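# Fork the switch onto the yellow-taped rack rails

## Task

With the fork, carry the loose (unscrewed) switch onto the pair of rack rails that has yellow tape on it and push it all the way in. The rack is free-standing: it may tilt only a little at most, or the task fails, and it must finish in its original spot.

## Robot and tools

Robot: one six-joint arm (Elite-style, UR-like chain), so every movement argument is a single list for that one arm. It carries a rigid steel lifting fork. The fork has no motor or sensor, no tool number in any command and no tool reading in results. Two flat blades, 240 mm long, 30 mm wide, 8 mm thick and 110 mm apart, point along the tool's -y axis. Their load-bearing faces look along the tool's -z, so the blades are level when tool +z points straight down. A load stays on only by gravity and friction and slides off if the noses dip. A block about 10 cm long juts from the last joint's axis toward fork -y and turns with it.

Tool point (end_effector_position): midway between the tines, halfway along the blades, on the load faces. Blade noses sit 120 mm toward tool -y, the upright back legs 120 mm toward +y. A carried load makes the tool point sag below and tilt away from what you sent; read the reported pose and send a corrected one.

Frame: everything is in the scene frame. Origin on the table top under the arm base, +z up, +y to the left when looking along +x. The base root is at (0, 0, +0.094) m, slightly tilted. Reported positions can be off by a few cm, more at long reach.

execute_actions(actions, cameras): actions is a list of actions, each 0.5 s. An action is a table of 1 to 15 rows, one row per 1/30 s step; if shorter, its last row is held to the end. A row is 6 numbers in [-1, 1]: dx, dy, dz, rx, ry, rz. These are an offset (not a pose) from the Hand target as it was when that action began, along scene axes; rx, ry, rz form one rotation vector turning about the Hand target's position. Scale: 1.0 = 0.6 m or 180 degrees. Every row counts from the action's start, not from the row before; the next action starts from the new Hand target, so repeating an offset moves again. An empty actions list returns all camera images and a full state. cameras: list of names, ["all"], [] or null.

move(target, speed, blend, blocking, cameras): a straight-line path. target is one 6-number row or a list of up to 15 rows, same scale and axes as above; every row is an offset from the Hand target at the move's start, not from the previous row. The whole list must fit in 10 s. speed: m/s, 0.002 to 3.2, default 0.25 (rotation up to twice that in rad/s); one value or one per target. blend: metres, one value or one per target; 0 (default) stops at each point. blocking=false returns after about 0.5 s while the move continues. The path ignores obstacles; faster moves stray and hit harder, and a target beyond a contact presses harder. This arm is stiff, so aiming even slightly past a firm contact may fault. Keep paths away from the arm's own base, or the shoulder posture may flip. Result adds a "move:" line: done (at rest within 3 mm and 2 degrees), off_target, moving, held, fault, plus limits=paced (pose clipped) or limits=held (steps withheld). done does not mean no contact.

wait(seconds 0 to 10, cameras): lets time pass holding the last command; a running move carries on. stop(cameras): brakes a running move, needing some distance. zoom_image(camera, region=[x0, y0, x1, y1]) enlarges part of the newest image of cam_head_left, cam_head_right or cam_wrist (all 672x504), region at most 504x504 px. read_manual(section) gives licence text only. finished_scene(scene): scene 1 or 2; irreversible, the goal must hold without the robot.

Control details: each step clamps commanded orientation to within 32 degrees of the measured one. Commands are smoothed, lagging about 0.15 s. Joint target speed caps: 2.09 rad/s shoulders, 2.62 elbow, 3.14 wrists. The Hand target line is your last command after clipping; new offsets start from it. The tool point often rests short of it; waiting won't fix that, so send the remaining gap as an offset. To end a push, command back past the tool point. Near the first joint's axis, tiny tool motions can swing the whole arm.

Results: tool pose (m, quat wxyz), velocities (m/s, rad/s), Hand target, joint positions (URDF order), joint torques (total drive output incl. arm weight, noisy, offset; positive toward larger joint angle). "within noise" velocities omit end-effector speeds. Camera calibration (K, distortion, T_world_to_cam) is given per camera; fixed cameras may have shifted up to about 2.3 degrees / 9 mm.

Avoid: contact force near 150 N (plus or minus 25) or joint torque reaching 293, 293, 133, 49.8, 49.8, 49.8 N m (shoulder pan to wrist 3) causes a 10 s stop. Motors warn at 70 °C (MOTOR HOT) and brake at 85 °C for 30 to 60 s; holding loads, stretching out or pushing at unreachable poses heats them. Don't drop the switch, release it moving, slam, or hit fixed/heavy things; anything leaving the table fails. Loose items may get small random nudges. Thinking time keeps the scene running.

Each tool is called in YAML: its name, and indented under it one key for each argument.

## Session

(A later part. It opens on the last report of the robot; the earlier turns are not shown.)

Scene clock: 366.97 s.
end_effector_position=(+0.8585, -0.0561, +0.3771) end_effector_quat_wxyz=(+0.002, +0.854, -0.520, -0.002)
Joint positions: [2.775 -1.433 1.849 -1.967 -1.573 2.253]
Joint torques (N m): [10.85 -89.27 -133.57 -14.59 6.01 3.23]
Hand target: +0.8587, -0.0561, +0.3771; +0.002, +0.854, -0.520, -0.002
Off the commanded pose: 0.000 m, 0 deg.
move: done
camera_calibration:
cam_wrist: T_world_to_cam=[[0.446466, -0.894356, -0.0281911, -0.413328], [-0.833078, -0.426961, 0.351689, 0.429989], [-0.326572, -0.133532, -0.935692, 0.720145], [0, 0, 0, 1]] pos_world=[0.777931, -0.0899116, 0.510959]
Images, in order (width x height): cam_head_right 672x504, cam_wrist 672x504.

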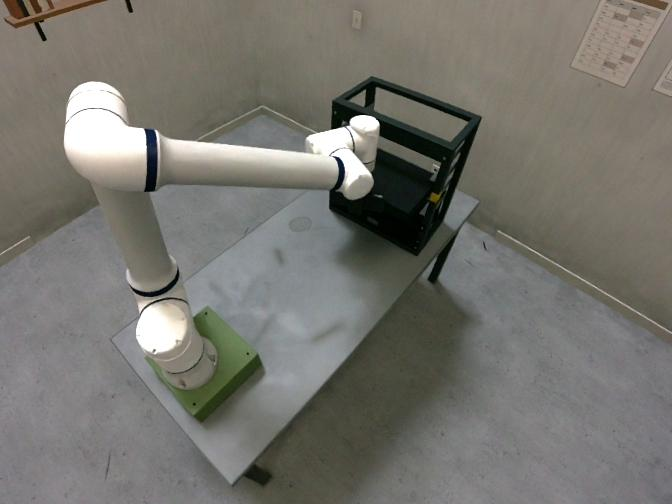

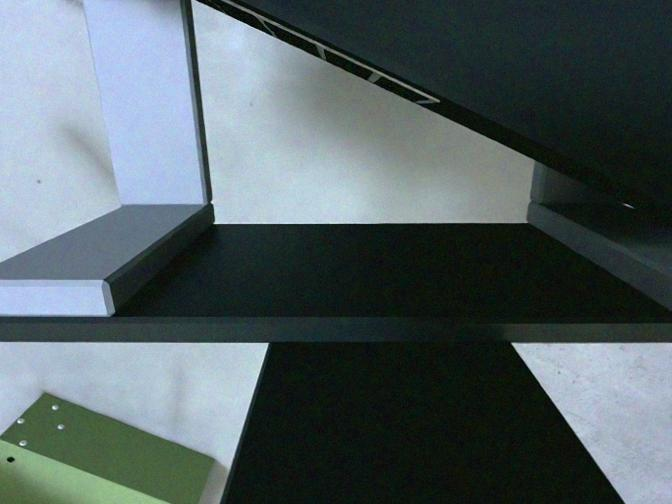

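move:
  target: [0.183,0.015,0,0,0,0]
  speed: 0.05
  cameras: ["cam_head_right","cam_wrist"]

zoom_image:
  camera: "cam_head_right"
  region: [310, 120, 470, 260]

Scene clock: 372.40 s.
end_effector_position=(+0.9684, -0.0471, +0.3771) end_effector_quat_wxyz=(+0.002, +0.854, -0.520, -0.002)
Joint positions: [2.838 -1.265 1.639 -1.926 -1.572 2.316]
Joint torques (N m): [9.97 -113.71 -135.73 -14.94 5.52 3.17]
Hand target: +0.9685, -0.0471, +0.3771; +0.002, +0.854, -0.520, -0.002
Off the commanded pose: 0.000 m, 0 deg.
move: done
camera_calibration:
cam_wrist: T_world_to_cam=[[0.446466, -0.894356, -0.0281911, -0.454301], [-0.833078, -0.426961, 0.351689, 0.525304], [-0.326572, -0.133532, -0.935692, 0.757204], [0, 0, 0, 1]] pos_world=[0.887731, -0.0809116, 0.510959]
Images, in order (width x height): cam_head_right 672x504, cam_wrist 672x504.

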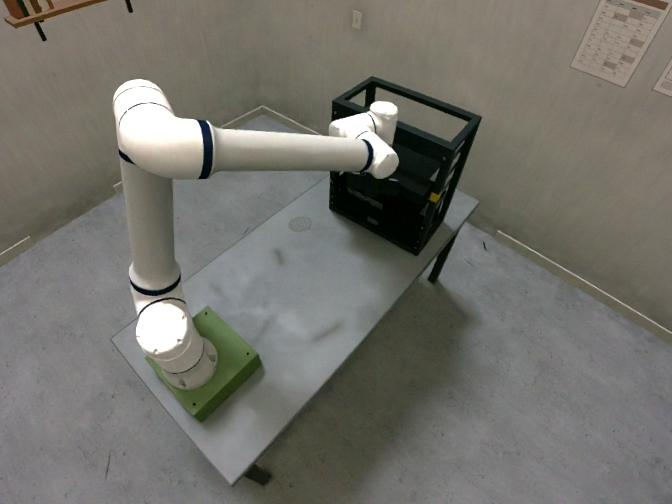

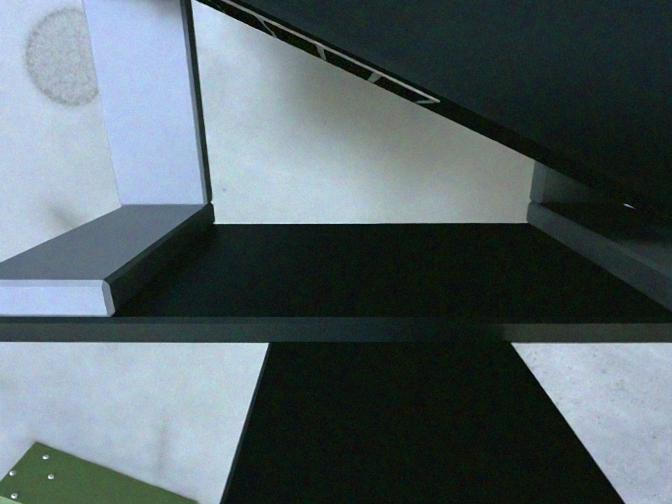

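Scaled by 3.150.

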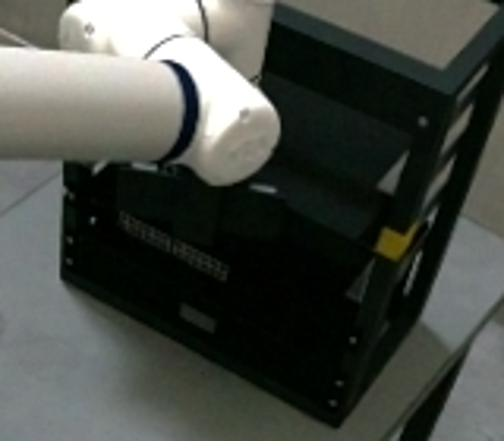

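move:
  target: [0,0,-0.033,0,0,0]
  speed: 0.02

move:
  target: [0,0,-0.035,0,0,0]
  speed: 0.02
  cameras: ["cam_head_right","cam_wrist"]

zoom_image:
  camera: "cam_head_right"
  region: [310, 120, 470, 260]

Scene clock: 376.63 s.
end_effector_position=(+0.9685, -0.0471, +0.3575) end_effector_quat_wxyz=(+0.002, +0.854, -0.520, -0.002) end_effector_velocity=(+0.001, +0.000, -0.001) end_effector_angular_velocity=(-0.001, -0.002, +0.000)
Joint positions: [2.839 -1.253 1.66 -1.959 -1.572 2.316]
Joint velocities: [0 0.002 0.001 -0.005 0 0]
Joint torques (N m): [9.54 -116.01 -109.14 -20.19 4.2 3.36]
Hand target: +0.9685, -0.0471, +0.3573; +0.002, +0.854, -0.520, -0.002
Off the commanded pose: 0.000 m, 0 deg.
move: done

Scene clock: 378.00 s.
end_effector_position=(+0.9685, -0.0471, +0.3366) end_effector_quat_wxyz=(+0.002, +0.854, -0.520, -0.002)
Joint positions: [2.839 -1.239 1.682 -1.994 -1.572 2.316]
Joint torques (N m): [10.99 -75.69 -72.67 -11.62 0.92 -2.88]
Hand target: +0.9685, -0.0471, +0.3363; +0.002, +0.854, -0.520, -0.002
Off the commanded pose: 0.000 m, 0 deg.
move: done
camera_calibration:
cam_wrist: T_world_to_cam=[[0.446466, -0.894356, -0.0281911, -0.455535], [-0.833078, -0.426961, 0.351689, 0.539749], [-0.326572, -0.133532, -0.935692, 0.719281], [0, 0, 0, 1]] pos_world=[0.887931, -0.0809116, 0.470359]
Images, in order (width x height): cam_head_right 672x504, cam_wrist 672x504.

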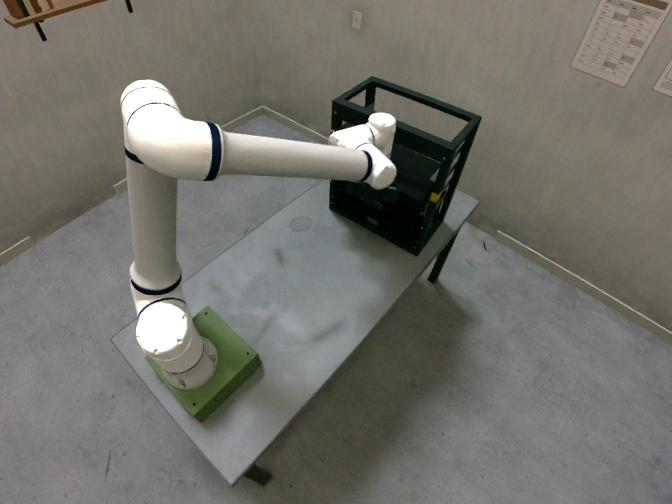

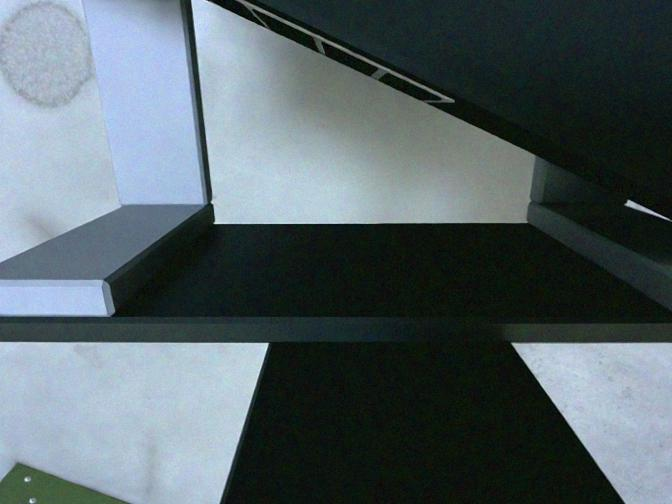

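Scaled by 3.150.

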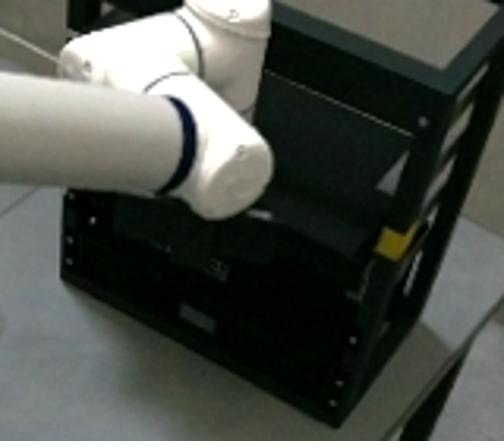

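move:
  target:
    - [-0.5,-0.041,0,0,0,0]
    - [-0.381,-0.0565,0.0645,0,0,-0.1255]
  speed: 0.15
  cameras: ["all"]

zoom_image:
  camera: "cam_head_right"
  region: [310, 120, 470, 260]

zoom_image:
  camera: "cam_head_left"
  region: [310, 120, 470, 260]

Scene clock: 387.83 s.
end_effector_position=(+0.7399, -0.0810, +0.3750) end_effector_quat_wxyz=(+0.001, +0.736, -0.677, -0.002)
Joint positions: [2.731 -1.664 2.086 -1.972 -1.572 2.602]
Joint torques (N m): [10.61 -34.97 -95.24 -4.96 -1.73 3.18]
Hand target: +0.7399, -0.0810, +0.3750; +0.001, +0.735, -0.678, -0.002
Off the commanded pose: 0.000 m, 0 deg.
move: done
camera_calibration:
cam_wrist: T_world_to_cam=[[0.0689424, -0.997221, -0.0282313, -0.11172], [-0.933146, -0.0744692, 0.351701, 0.423822], [-0.352826, 0.00209682, -0.935687, 0.70651], [0, 0, 0, 1]] pos_world=[0.652464, -0.0813292, 0.508859]

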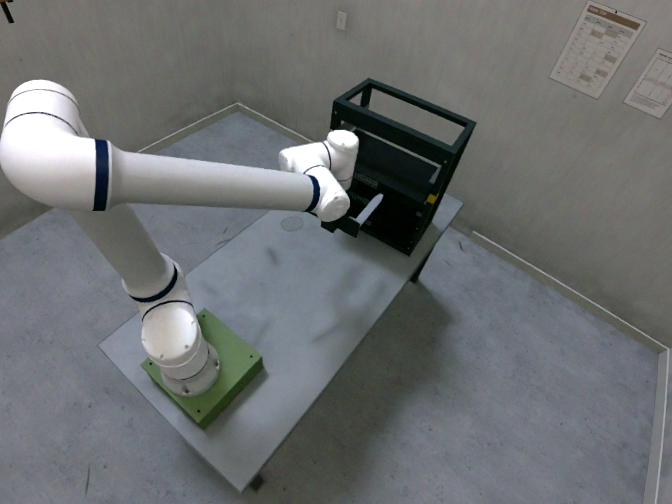

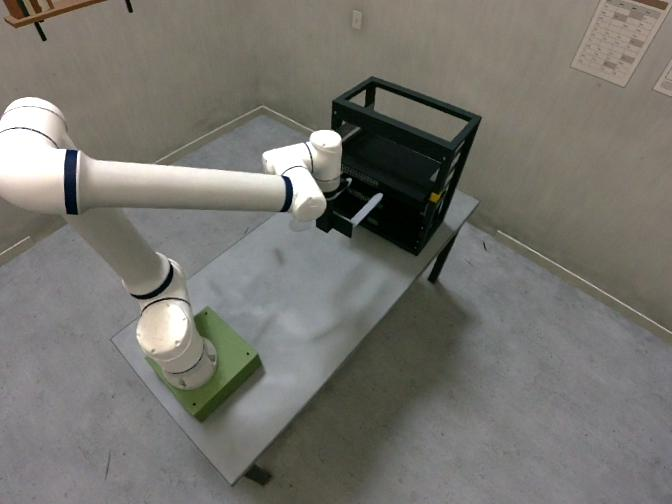

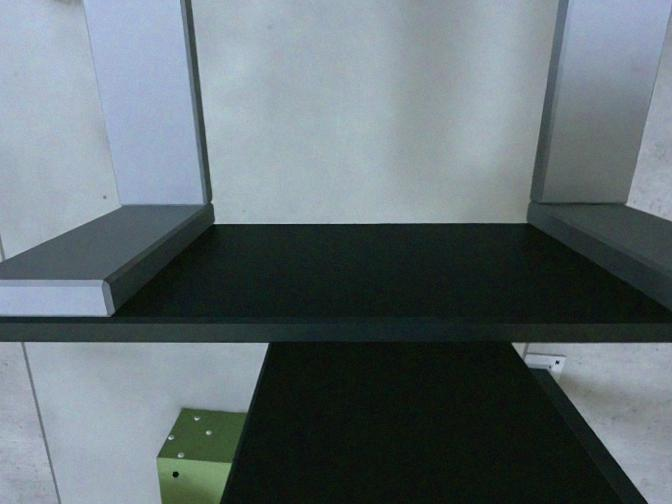

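Scaled by 3.150.

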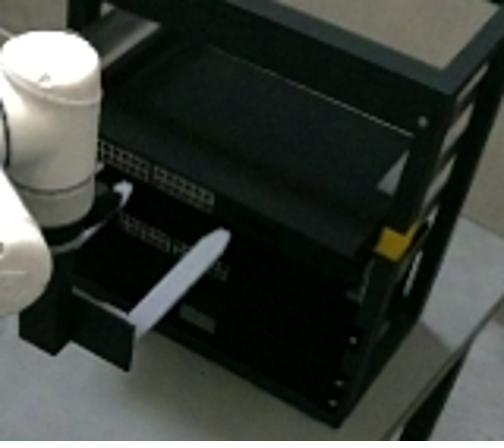

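Scaled by 3.150.

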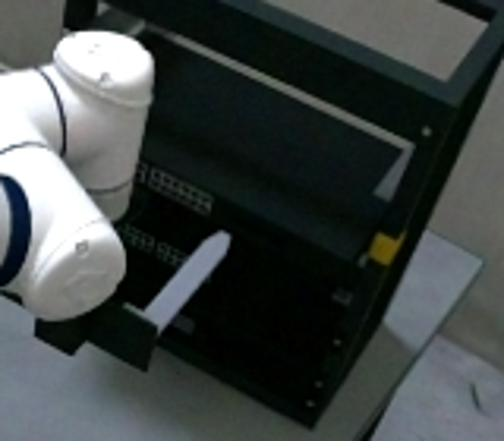

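move:
  target: [0.133,0.011,0,0,0,0]
  speed: 0.05
  cameras: ["cam_head_right"]

zoom_image:
  camera: "cam_head_right"
  region: [310, 120, 470, 260]

Scene clock: 392.67 s.
end_effector_position=(+0.8195, -0.0744, +0.3751) end_effector_quat_wxyz=(+0.001, +0.735, -0.678, -0.002)
Joint positions: [2.793 -1.53 1.957 -1.978 -1.571 2.665]
Joint torques (N m): [16.58 -47.09 -107.66 -10.24 4.89 2.21]
Hand target: +0.8197, -0.0744, +0.3750; +0.001, +0.735, -0.678, -0.002
Off the commanded pose: 0.000 m, 0 deg.
move: done
Images, in order (width x height): cam_head_right 672x504.

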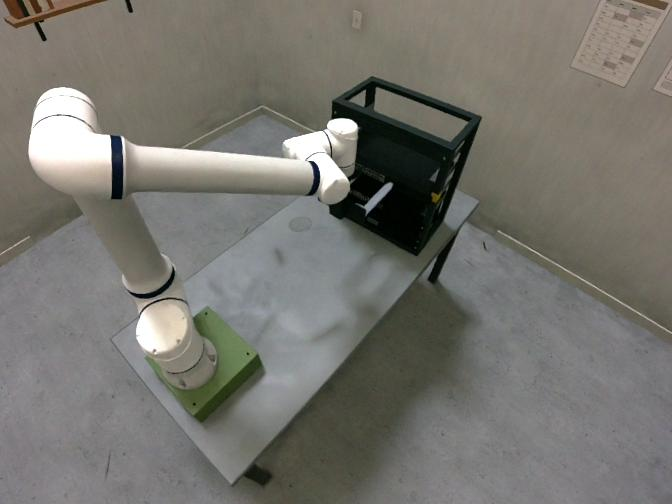

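Scaled by 3.150.

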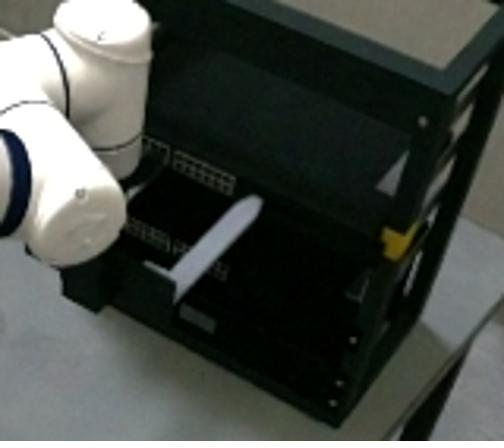

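move:
  target: [0.025,0.002,0,0,0,0]
  speed: 0.03
  cameras: ["cam_head_right"]

zoom_image:
  camera: "cam_head_right"
  region: [380, 170, 450, 250]

move:
  target: [0.0166,0.0014,0,0,0,0]
  speed: 0.03
  cameras: ["cam_head_right"]

zoom_image:
  camera: "cam_head_right"
  region: [380, 170, 450, 250]

Scene clock: 397.90 s.
end_effector_position=(+0.8345, -0.0732, +0.3750) end_effector_quat_wxyz=(+0.001, +0.735, -0.678, -0.002)
Joint positions: [2.804 -1.505 1.932 -1.977 -1.57 2.675]
Joint torques (N m): [18.41 -50.69 -106.69 -10.34 6.34 1.56]
Hand target: +0.8347, -0.0732, +0.3750; +0.001, +0.735, -0.678, -0.002
Off the commanded pose: 0.000 m, 0 deg.
move: done
Images, in order (width x height): cam_head_right 672x504.

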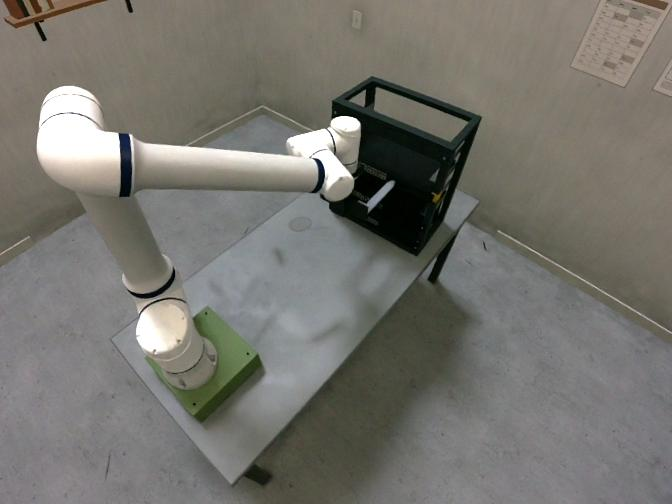

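Scaled by 6.300.

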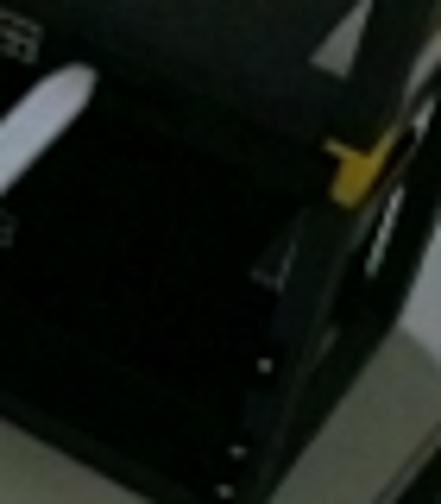

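Scene clock: 398.70 s.
end_effector_position=(+0.8445, -0.0724, +0.3750) end_effector_quat_wxyz=(+0.001, +0.735, -0.678, -0.002)
Joint positions: [2.81 -1.489 1.915 -1.976 -1.57 2.682]
Joint torques (N m): [18.52 -48.79 -106.76 -10.68 6.24 1.43]
Hand target: +0.8447, -0.0724, +0.3750; +0.001, +0.735, -0.678, -0.002
Off the commanded pose: 0.000 m, 0 deg.
move: done
Images, in order (width x height): cam_head_right 672x504.

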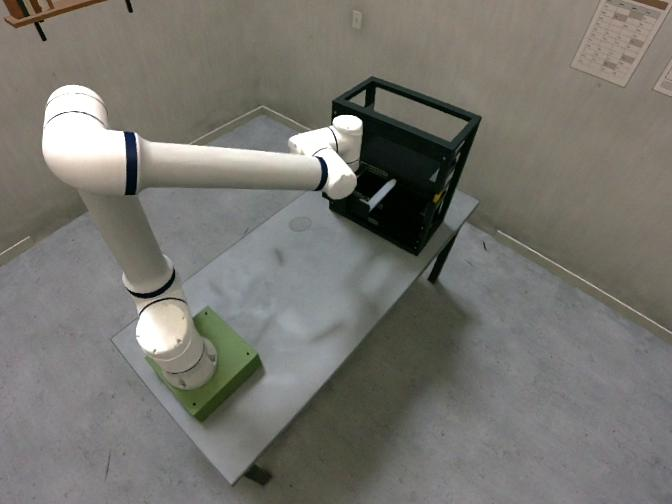

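Scaled by 6.300.

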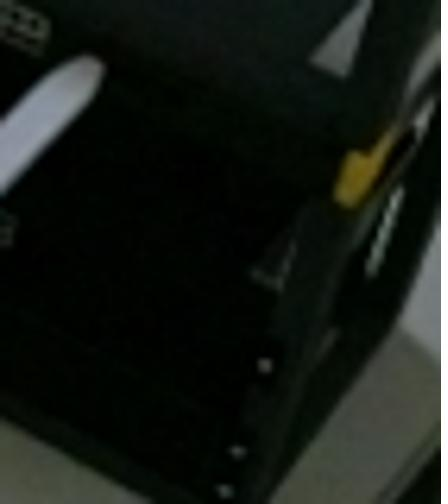

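move:
  target: [0.0133,0.0011,0,0,0,0]
  speed: 0.02
  cameras: ["cam_head_right"]

zoom_image:
  camera: "cam_head_right"
  region: [380, 170, 450, 250]

move:
  target: [0.0133,0.0011,0,0,0,0]
  speed: 0.02
  cameras: ["cam_head_right"]

zoom_image:
  camera: "cam_head_right"
  region: [380, 170, 450, 250]

Scene clock: 418.47 s.
end_effector_position=(+0.8496, -0.0721, +0.3732) end_effector_quat_wxyz=(+0.003, +0.735, -0.678, -0.004)
Joint positions: [2.814 -1.478 1.903 -1.971 -1.572 2.687]
Joint torques (N m): [-5.8 -69.35 -82.41 -8.13 0.49 0.67]
Hand target: +0.8496, -0.0721, +0.3732; +0.003, +0.735, -0.678, -0.004 (not the last commanded pose)
Off the commanded pose: 0.004 m, 0 deg.
FORCE FAULT: contact force on the arm reached its limit, and the arm stopped for 10 seconds. The contact can be on any part of the arm, not only on its tool. That time counts as 20 of the actions that you can send in this scene. The arm's remaining commands of this call were not run. The arm's target is now where it stood when the stop ended, not its last command. The arm accepts commands again.
move: fault
Images, in order (width x height): cam_head_right 672x504.

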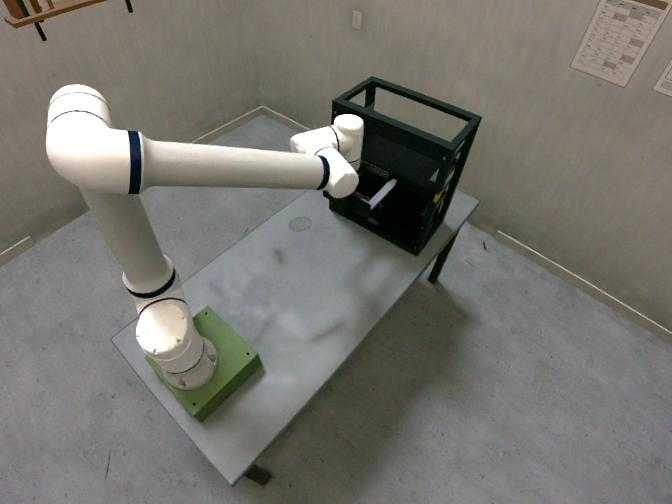

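Scaled by 6.300.

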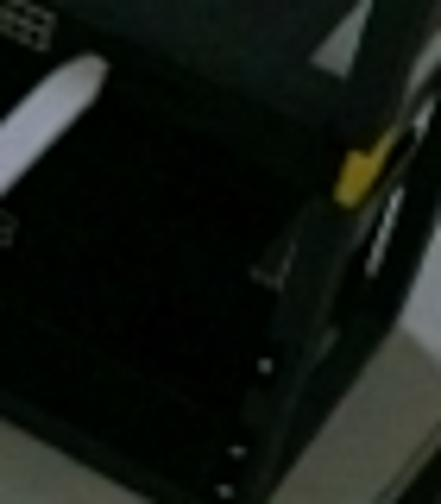

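not run: an earlier result of this reply reported a stop or a fault. Calls in your next reply go to the robot.

Scaled by 6.300.

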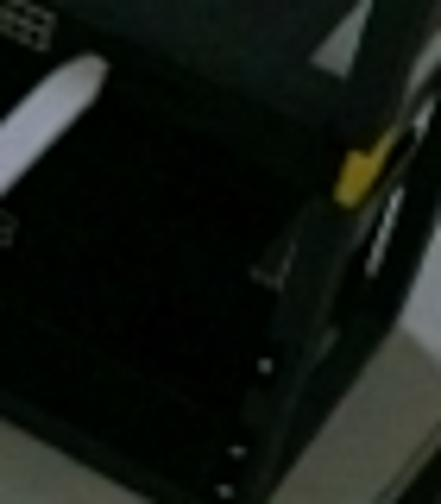

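move:
  target:
    - [-0.3,-0.02,0,0,0,0]
    - [-0.42,-0.5,-0.1,0,0,0.25]
    - [-0.2,-0.68,-0.2,0,0,0.5]
  speed: 0.2
  blend: [0.03,0.03,0]
  cameras: ["all"]

zoom_image:
  camera: "cam_head_right"
  region: [310, 120, 470, 280]

zoom_image:
  camera: "cam_head_left"
  region: [310, 120, 470, 280]

Scene clock: 447.17 s.
end_effector_position=(+0.7296, -0.4800, +0.2533) end_effector_quat_wxyz=(+0.006, +0.999, +0.040, -0.001)
Joint positions: [2.306 -0.992 1.474 -2.047 -1.584 0.609]
Joint torques (N m): [10.08 -100.83 -89.45 -2.21 2.5 -1.78]
Hand target: +0.7296, -0.4801, +0.2532; +0.005, +0.999, +0.040, -0.001
Off the commanded pose: 0.000 m, 0 deg.
move: done
camera_calibration:
cam_wrist: T_world_to_cam=[[0.997352, 0.0669246, -0.0284468, -0.678747], [0.0726724, -0.931362, 0.356768, -0.719124], [-0.00261767, -0.357891, -0.93376, 0.160962], [0, 0, 0, 1]] pos_world=[0.729632, -0.566734, 0.387552]

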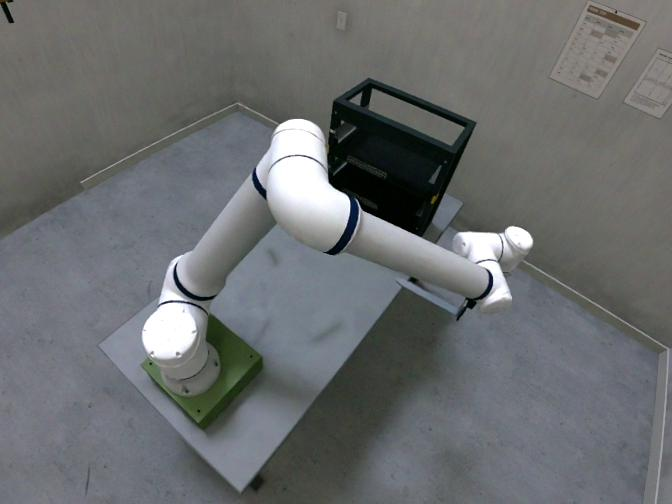

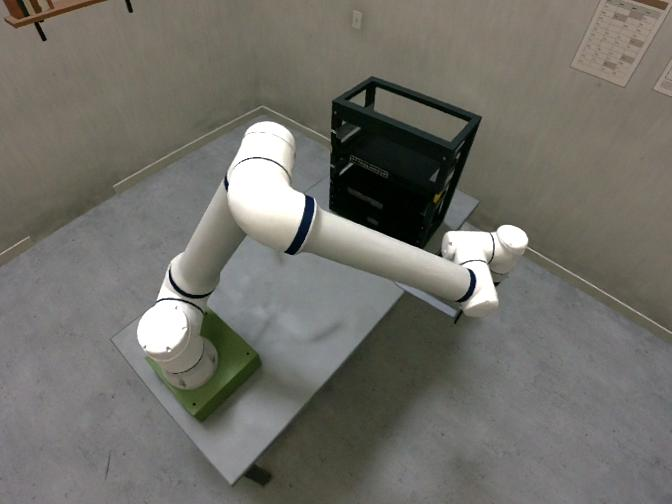

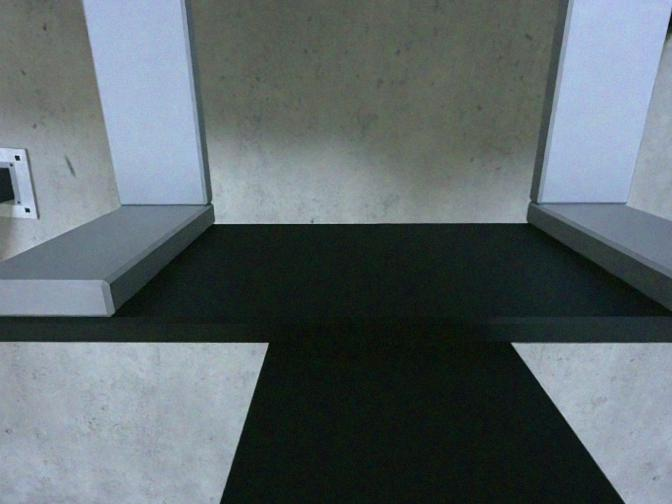

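Scaled by 3.150.

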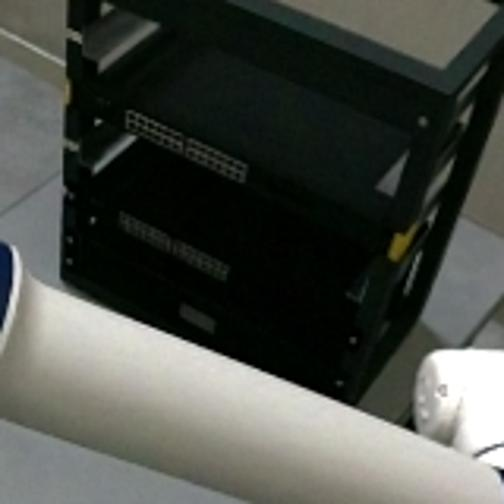

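Scaled by 3.150.

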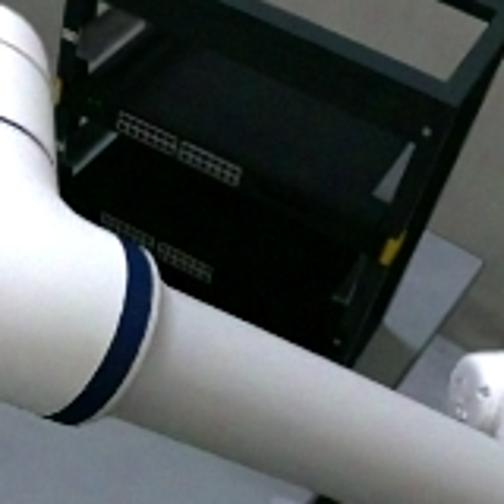

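move:
  target: [0.411,0.01,-0.055,0,0,0]
  speed: 0.15
  cameras: ["all"]

zoom_image:
  camera: "cam_head_right"
  region: [370, 170, 470, 280]

zoom_image:
  camera: "cam_head_left"
  region: [370, 170, 470, 280]

Scene clock: 455.10 s.
end_effector_position=(+0.9761, -0.4741, +0.2203) end_effector_quat_wxyz=(+0.006, +0.999, +0.040, -0.001)
Joint positions: [2.477 -0.645 0.92 -1.838 -1.583 0.779]
Joint torques (N m): [9.65 -131.16 -96.62 -2.49 -1.52 3.4]
Hand target: +0.9762, -0.4741, +0.2202; +0.005, +0.999, +0.040, -0.001
Off the commanded pose: 0.000 m, 0 deg.
move: done
camera_calibration:
cam_wrist: T_world_to_cam=[[0.997324, 0.0673736, -0.0284005, -0.92577], [0.0730751, -0.931328, 0.356776, -0.720059], [-0.00241293, -0.357896, -0.933758, 0.132738], [0, 0, 0, 1]] pos_world=[0.976231, -0.560732, 0.354552]

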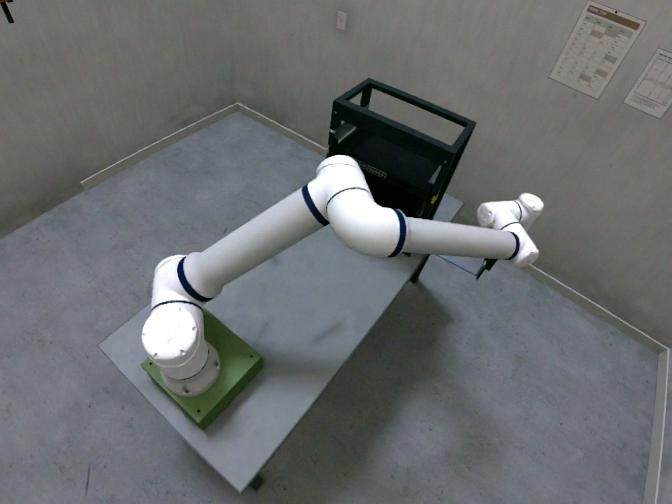

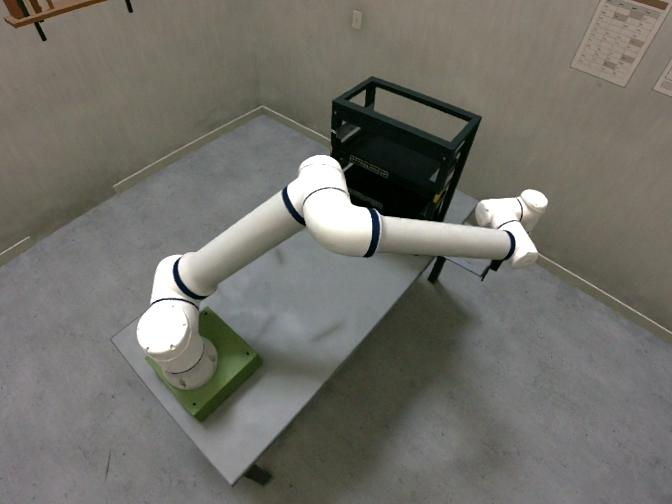

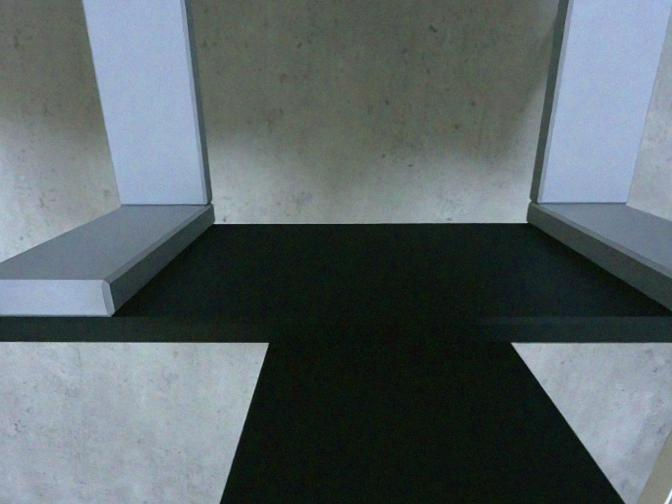

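Scaled by 4.582.

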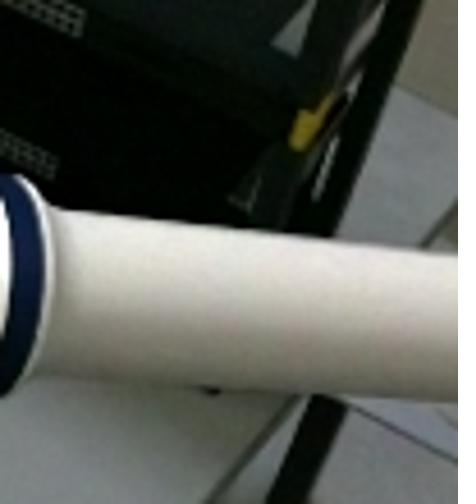

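Scaled by 4.582.

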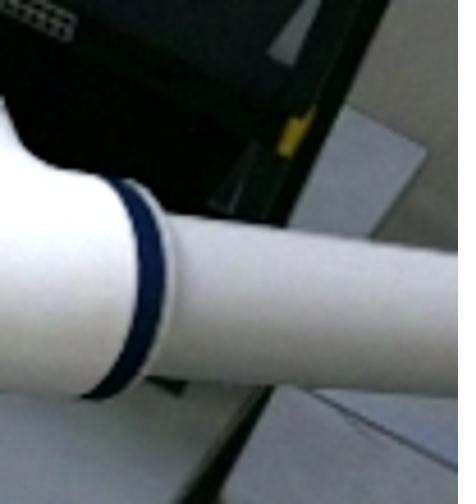

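move:
  target: [-0.0075,0.091,0,0,0,0]
  speed: 0.05
  cameras: ["cam_head_right"]

move:
  target: [-0.0415,-0.0034,0,0,0,0]
  speed: 0.03
  cameras: ["cam_head_right"]

zoom_image:
  camera: "cam_head_right"
  region: [310, 70, 490, 250]

Scene clock: 468.80 s.
end_effector_position=(+0.9726, -0.4364, +0.2208) end_effector_quat_wxyz=(+0.010, +0.999, +0.039, +0.000)
Joint positions: [2.501 -0.693 1.008 -1.884 -1.588 0.806]
Joint torques (N m): [-5.43 -141.18 -82.56 -4.57 1.12 0.5]
Hand target: +0.9726, -0.4364, +0.2208; +0.010, +0.999, +0.039, +0.000 (not the last commanded pose)
Off the commanded pose: 0.017 m, 1 deg.
FORCE FAULT: contact force on the arm reached its limit, and the arm stopped for 10 seconds. The contact can be on any part of the arm, not only on its tool. That time counts as 20 of the actions that you can send in this scene. The arm's remaining commands of this call were not run. The arm's target is now where it stood when the stop ended, not its last command. The arm accepts commands again.
move: fault
Images, in order (width x height): cam_head_right 672x504.

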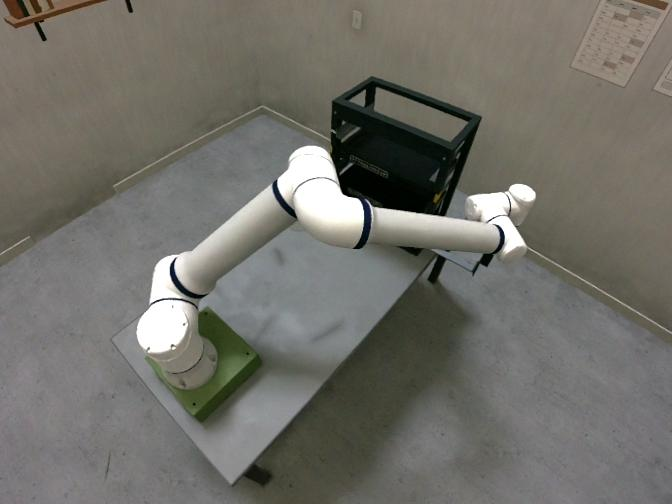

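not run: an earlier result of this reply reported a stop or a fault. Calls in your next reply go to the robot.

Scaled by 2.800.

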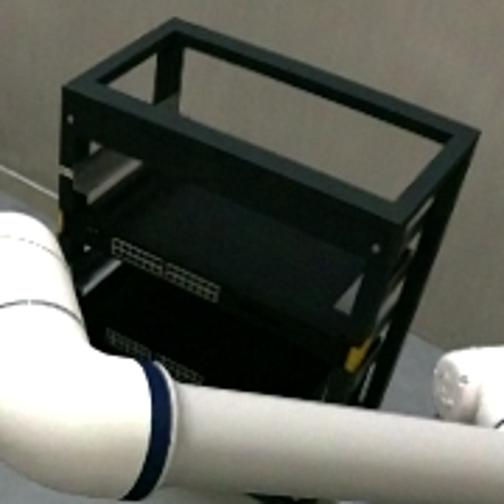

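move:
  target:
    - [0.003,-0.035,0,0,0,0]
    - [0.005,-0.035,0.038,-0.003,0,0]
  speed: 0.05

move:
  target: [-0.0035,0.045,0,0,0,0]
  speed: 0.03

move:
  target: [-0.0017,0.02,0,0,0,0]
  speed: 0.02
  cameras: ["cam_head_right"]

Scene clock: 476.97 s.
end_effector_position=(+0.9756, -0.4574, +0.2432) end_effector_quat_wxyz=(+0.014, +0.999, +0.039, +0.000)
Joint positions: [2.49 -0.682 0.947 -1.839 -1.595 0.796]
Joint torques (N m): [10.32 -156.46 -96.61 -2.81 -1.39 3.36]
Hand target: +0.9756, -0.4574, +0.2436; +0.014, +0.999, +0.039, +0.000
Off the commanded pose: 0.000 m, 0 deg.
move: done

Scene clock: 488.07 s.
end_effector_position=(+0.9735, -0.4360, +0.2441) end_effector_quat_wxyz=(+0.018, +0.999, +0.037, +0.000)
Joint positions: [2.504 -0.711 0.998 -1.867 -1.6 0.813]
Joint torques (N m): [-4.67 -141.06 -83.85 -4.63 0.95 0.68]
Hand target: +0.9735, -0.4360, +0.2441; +0.018, +0.999, +0.037, +0.000 (not the last commanded pose)
Off the commanded pose: 0.006 m, 0 deg.
FORCE FAULT: contact force on the arm reached its limit, and the arm stopped for 10 seconds. The contact can be on any part of the arm, not only on its tool. That time counts as 20 of the actions that you can send in this scene. The arm's remaining commands of this call were not run. The arm's target is now where it stood when the stop ended, not its last command. The arm accepts commands again.
move: fault

not run: an earlier result of this reply reported a stop or a fault. Calls in your next reply go to the robot.

move:
  target:
    - [0.006,-0.06,0,0,0,0]
    - [-0.37,-0.1,0.2,-0.012,0,-0.195]
  speed: 0.2

move:
  target: [0.0,0.0,0.2,0.375,-0.217,0]
  speed: 0.3
  cameras: ["all"]

Scene clock: 509.20 s.
end_effector_position=(+0.7517, -0.4960, +0.3640) end_effector_quat_wxyz=(+0.036, +0.963, -0.266, -0.006)
Joint positions: [2.273 -1.154 1.503 -1.94 -1.641 1.193]
Joint torques (N m): [-20.55 -116.53 -70.25 -8.43 -1.58 3.16]
Hand target: +0.7515, -0.4960, +0.3641; +0.036, +0.963, -0.266, -0.006
Off the commanded pose: 0.000 m, 0 deg.
move: done

Scene clock: 512.30 s.
end_effector_position=(+0.7515, -0.4960, +0.4841) end_effector_quat_wxyz=(-0.581, +0.770, -0.215, +0.154)
Joint positions: [2.082 -0.885 1.334 -0.938 -0.636 0.432]
Joint torques (N m): [10.08 -103.9 -82.46 4.64 4.95 -2.29]
Hand target: +0.7515, -0.4960, +0.4841; -0.581, +0.770, -0.215, +0.154
Off the commanded pose: 0.000 m, 0 deg.
move: done
camera_calibration:
cam_wrist: T_world_to_cam=[[0.87057, -0.490988, -0.0322426, -0.872598], [-0.314074, -0.504051, -0.804544, 0.246796], [0.378769, 0.710538, -0.593018, 0.449223], [0, 0, 0, 1]] pos_world=[0.667018, -0.623227, 0.436821]

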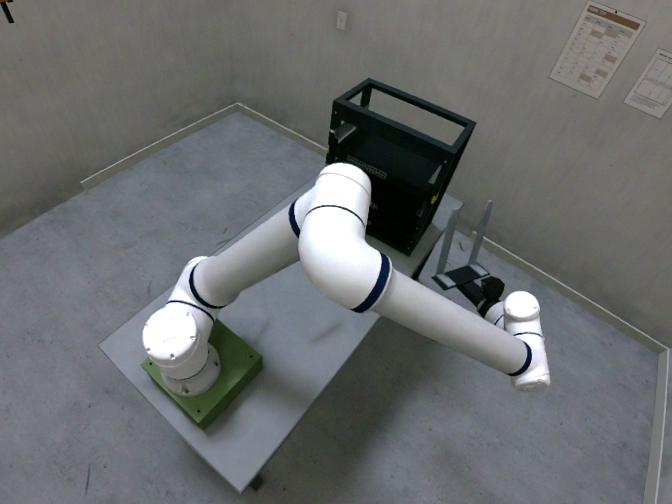

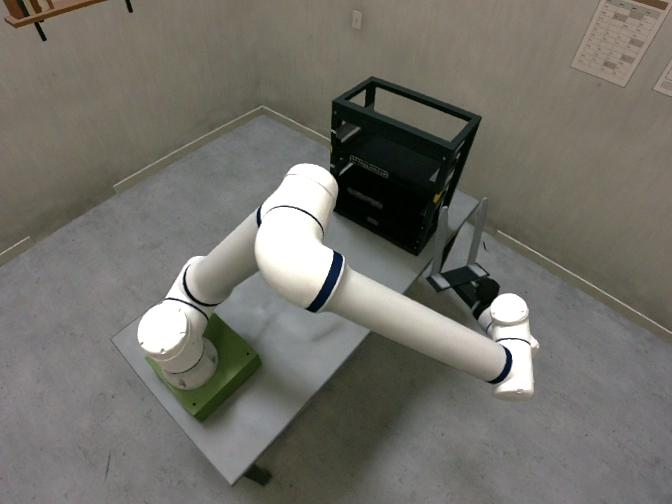

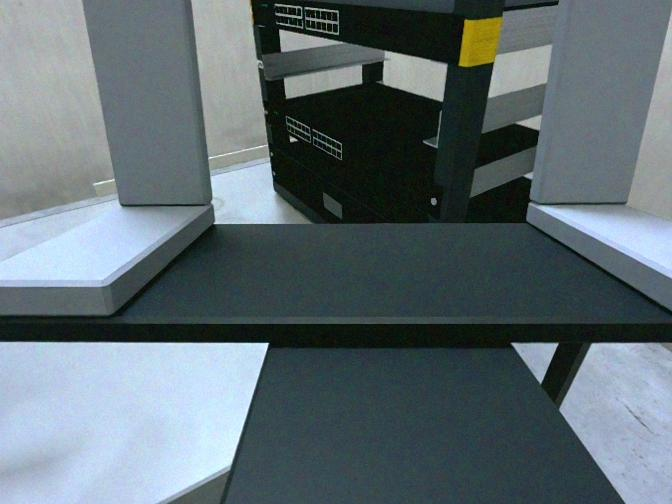

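move:
  target:
    - [0,-0.03,-0.1,-0.4066,0.0905,0.1702]
    - [0.374,0.03,-0.3635,-0.4066,0.0905,0.1702]
  speed: 0.3

move:
  target: [-0.0065,0.08,0,0,0,0]
  speed: 0.04
  cameras: ["all"]

Scene clock: 527.77 s.
end_effector_position=(+0.9758, -0.4780, +0.2661) end_effector_quat_wxyz=(+0.000, +0.999, +0.040, +0.000)
Joint positions: [2.472 -0.66 0.867 -1.765 -1.574 0.774]
Joint torques (N m): [9.75 -131.38 -97.51 -2.33 -1.31 3.46]
Hand target: +0.9759, -0.4780, +0.2660; +0.000, +0.999, +0.040, +0.000
Off the commanded pose: 0.000 m, 0 deg.
move: done

Scene clock: 539.17 s.
end_effector_position=(+0.9720, -0.4364, +0.2665) end_effector_quat_wxyz=(+0.004, +0.999, +0.039, +0.001)
Joint positions: [2.498 -0.715 0.967 -1.815 -1.578 0.804]
Joint torques (N m): [-5.22 -142.04 -84.41 -4.5 1.03 0.64]
Hand target: +0.9720, -0.4364, +0.2665; +0.004, +0.999, +0.039, +0.001 (not the last commanded pose)
Off the commanded pose: 0.006 m, 0 deg.
FORCE FAULT: contact force on the arm reached its limit, and the arm stopped for 10 seconds. The contact can be on any part of the arm, not only on its tool. That time counts as 20 of the actions that you can send in this scene. The arm's remaining commands of this call were not run. The arm's target is now where it stood when the stop ended, not its last command. The arm accepts commands again.
move: fault
camera_calibration:
cam_wrist: T_world_to_cam=[[0.997661, 0.0636703, -0.0248793, -0.925769], [0.0683552, -0.932751, 0.353981, -0.696398], [-0.000668119, -0.354854, -0.934922, 0.189306], [0, 0, 0, 1]] pos_world=[0.971332, -0.523446, 0.400465]

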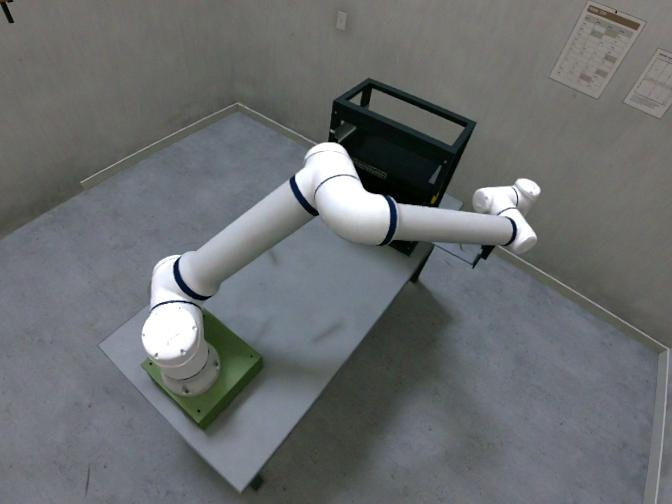

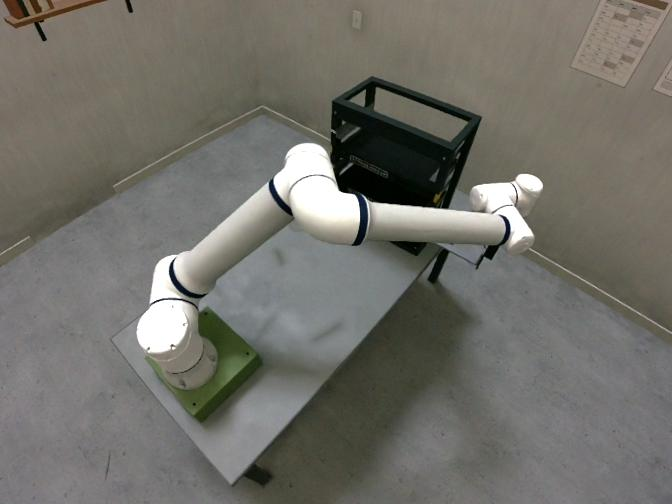

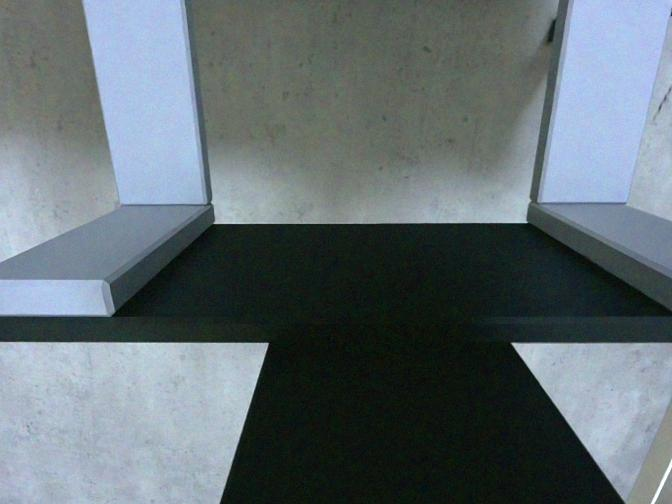

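move:
  target:
    - [0.006,-0.07,0,0,0,0]
    - [-0.16,-0.02,-0.007,-0.0025,0,-0.192]
  speed: 0.15
  cameras: ["cam_head_right"]

Scene clock: 554.67 s.
end_effector_position=(+0.8761, -0.4484, +0.2623) end_effector_quat_wxyz=(+0.008, +0.966, -0.260, +0.000)
Joint positions: [2.389 -0.975 1.427 -2.016 -1.589 1.298]
Joint torques (N m): [-22.4 -131.09 -68.07 -8.56 -1.11 3.53]
Hand target: +0.8760, -0.4484, +0.2623; +0.008, +0.966, -0.260, +0.000
Off the commanded pose: 0.000 m, 0 deg.
move: done
Images, in order (width x height): cam_head_right 672x504.

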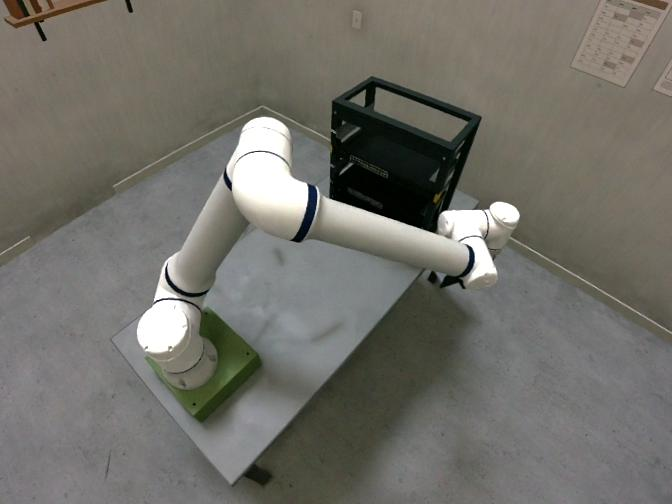

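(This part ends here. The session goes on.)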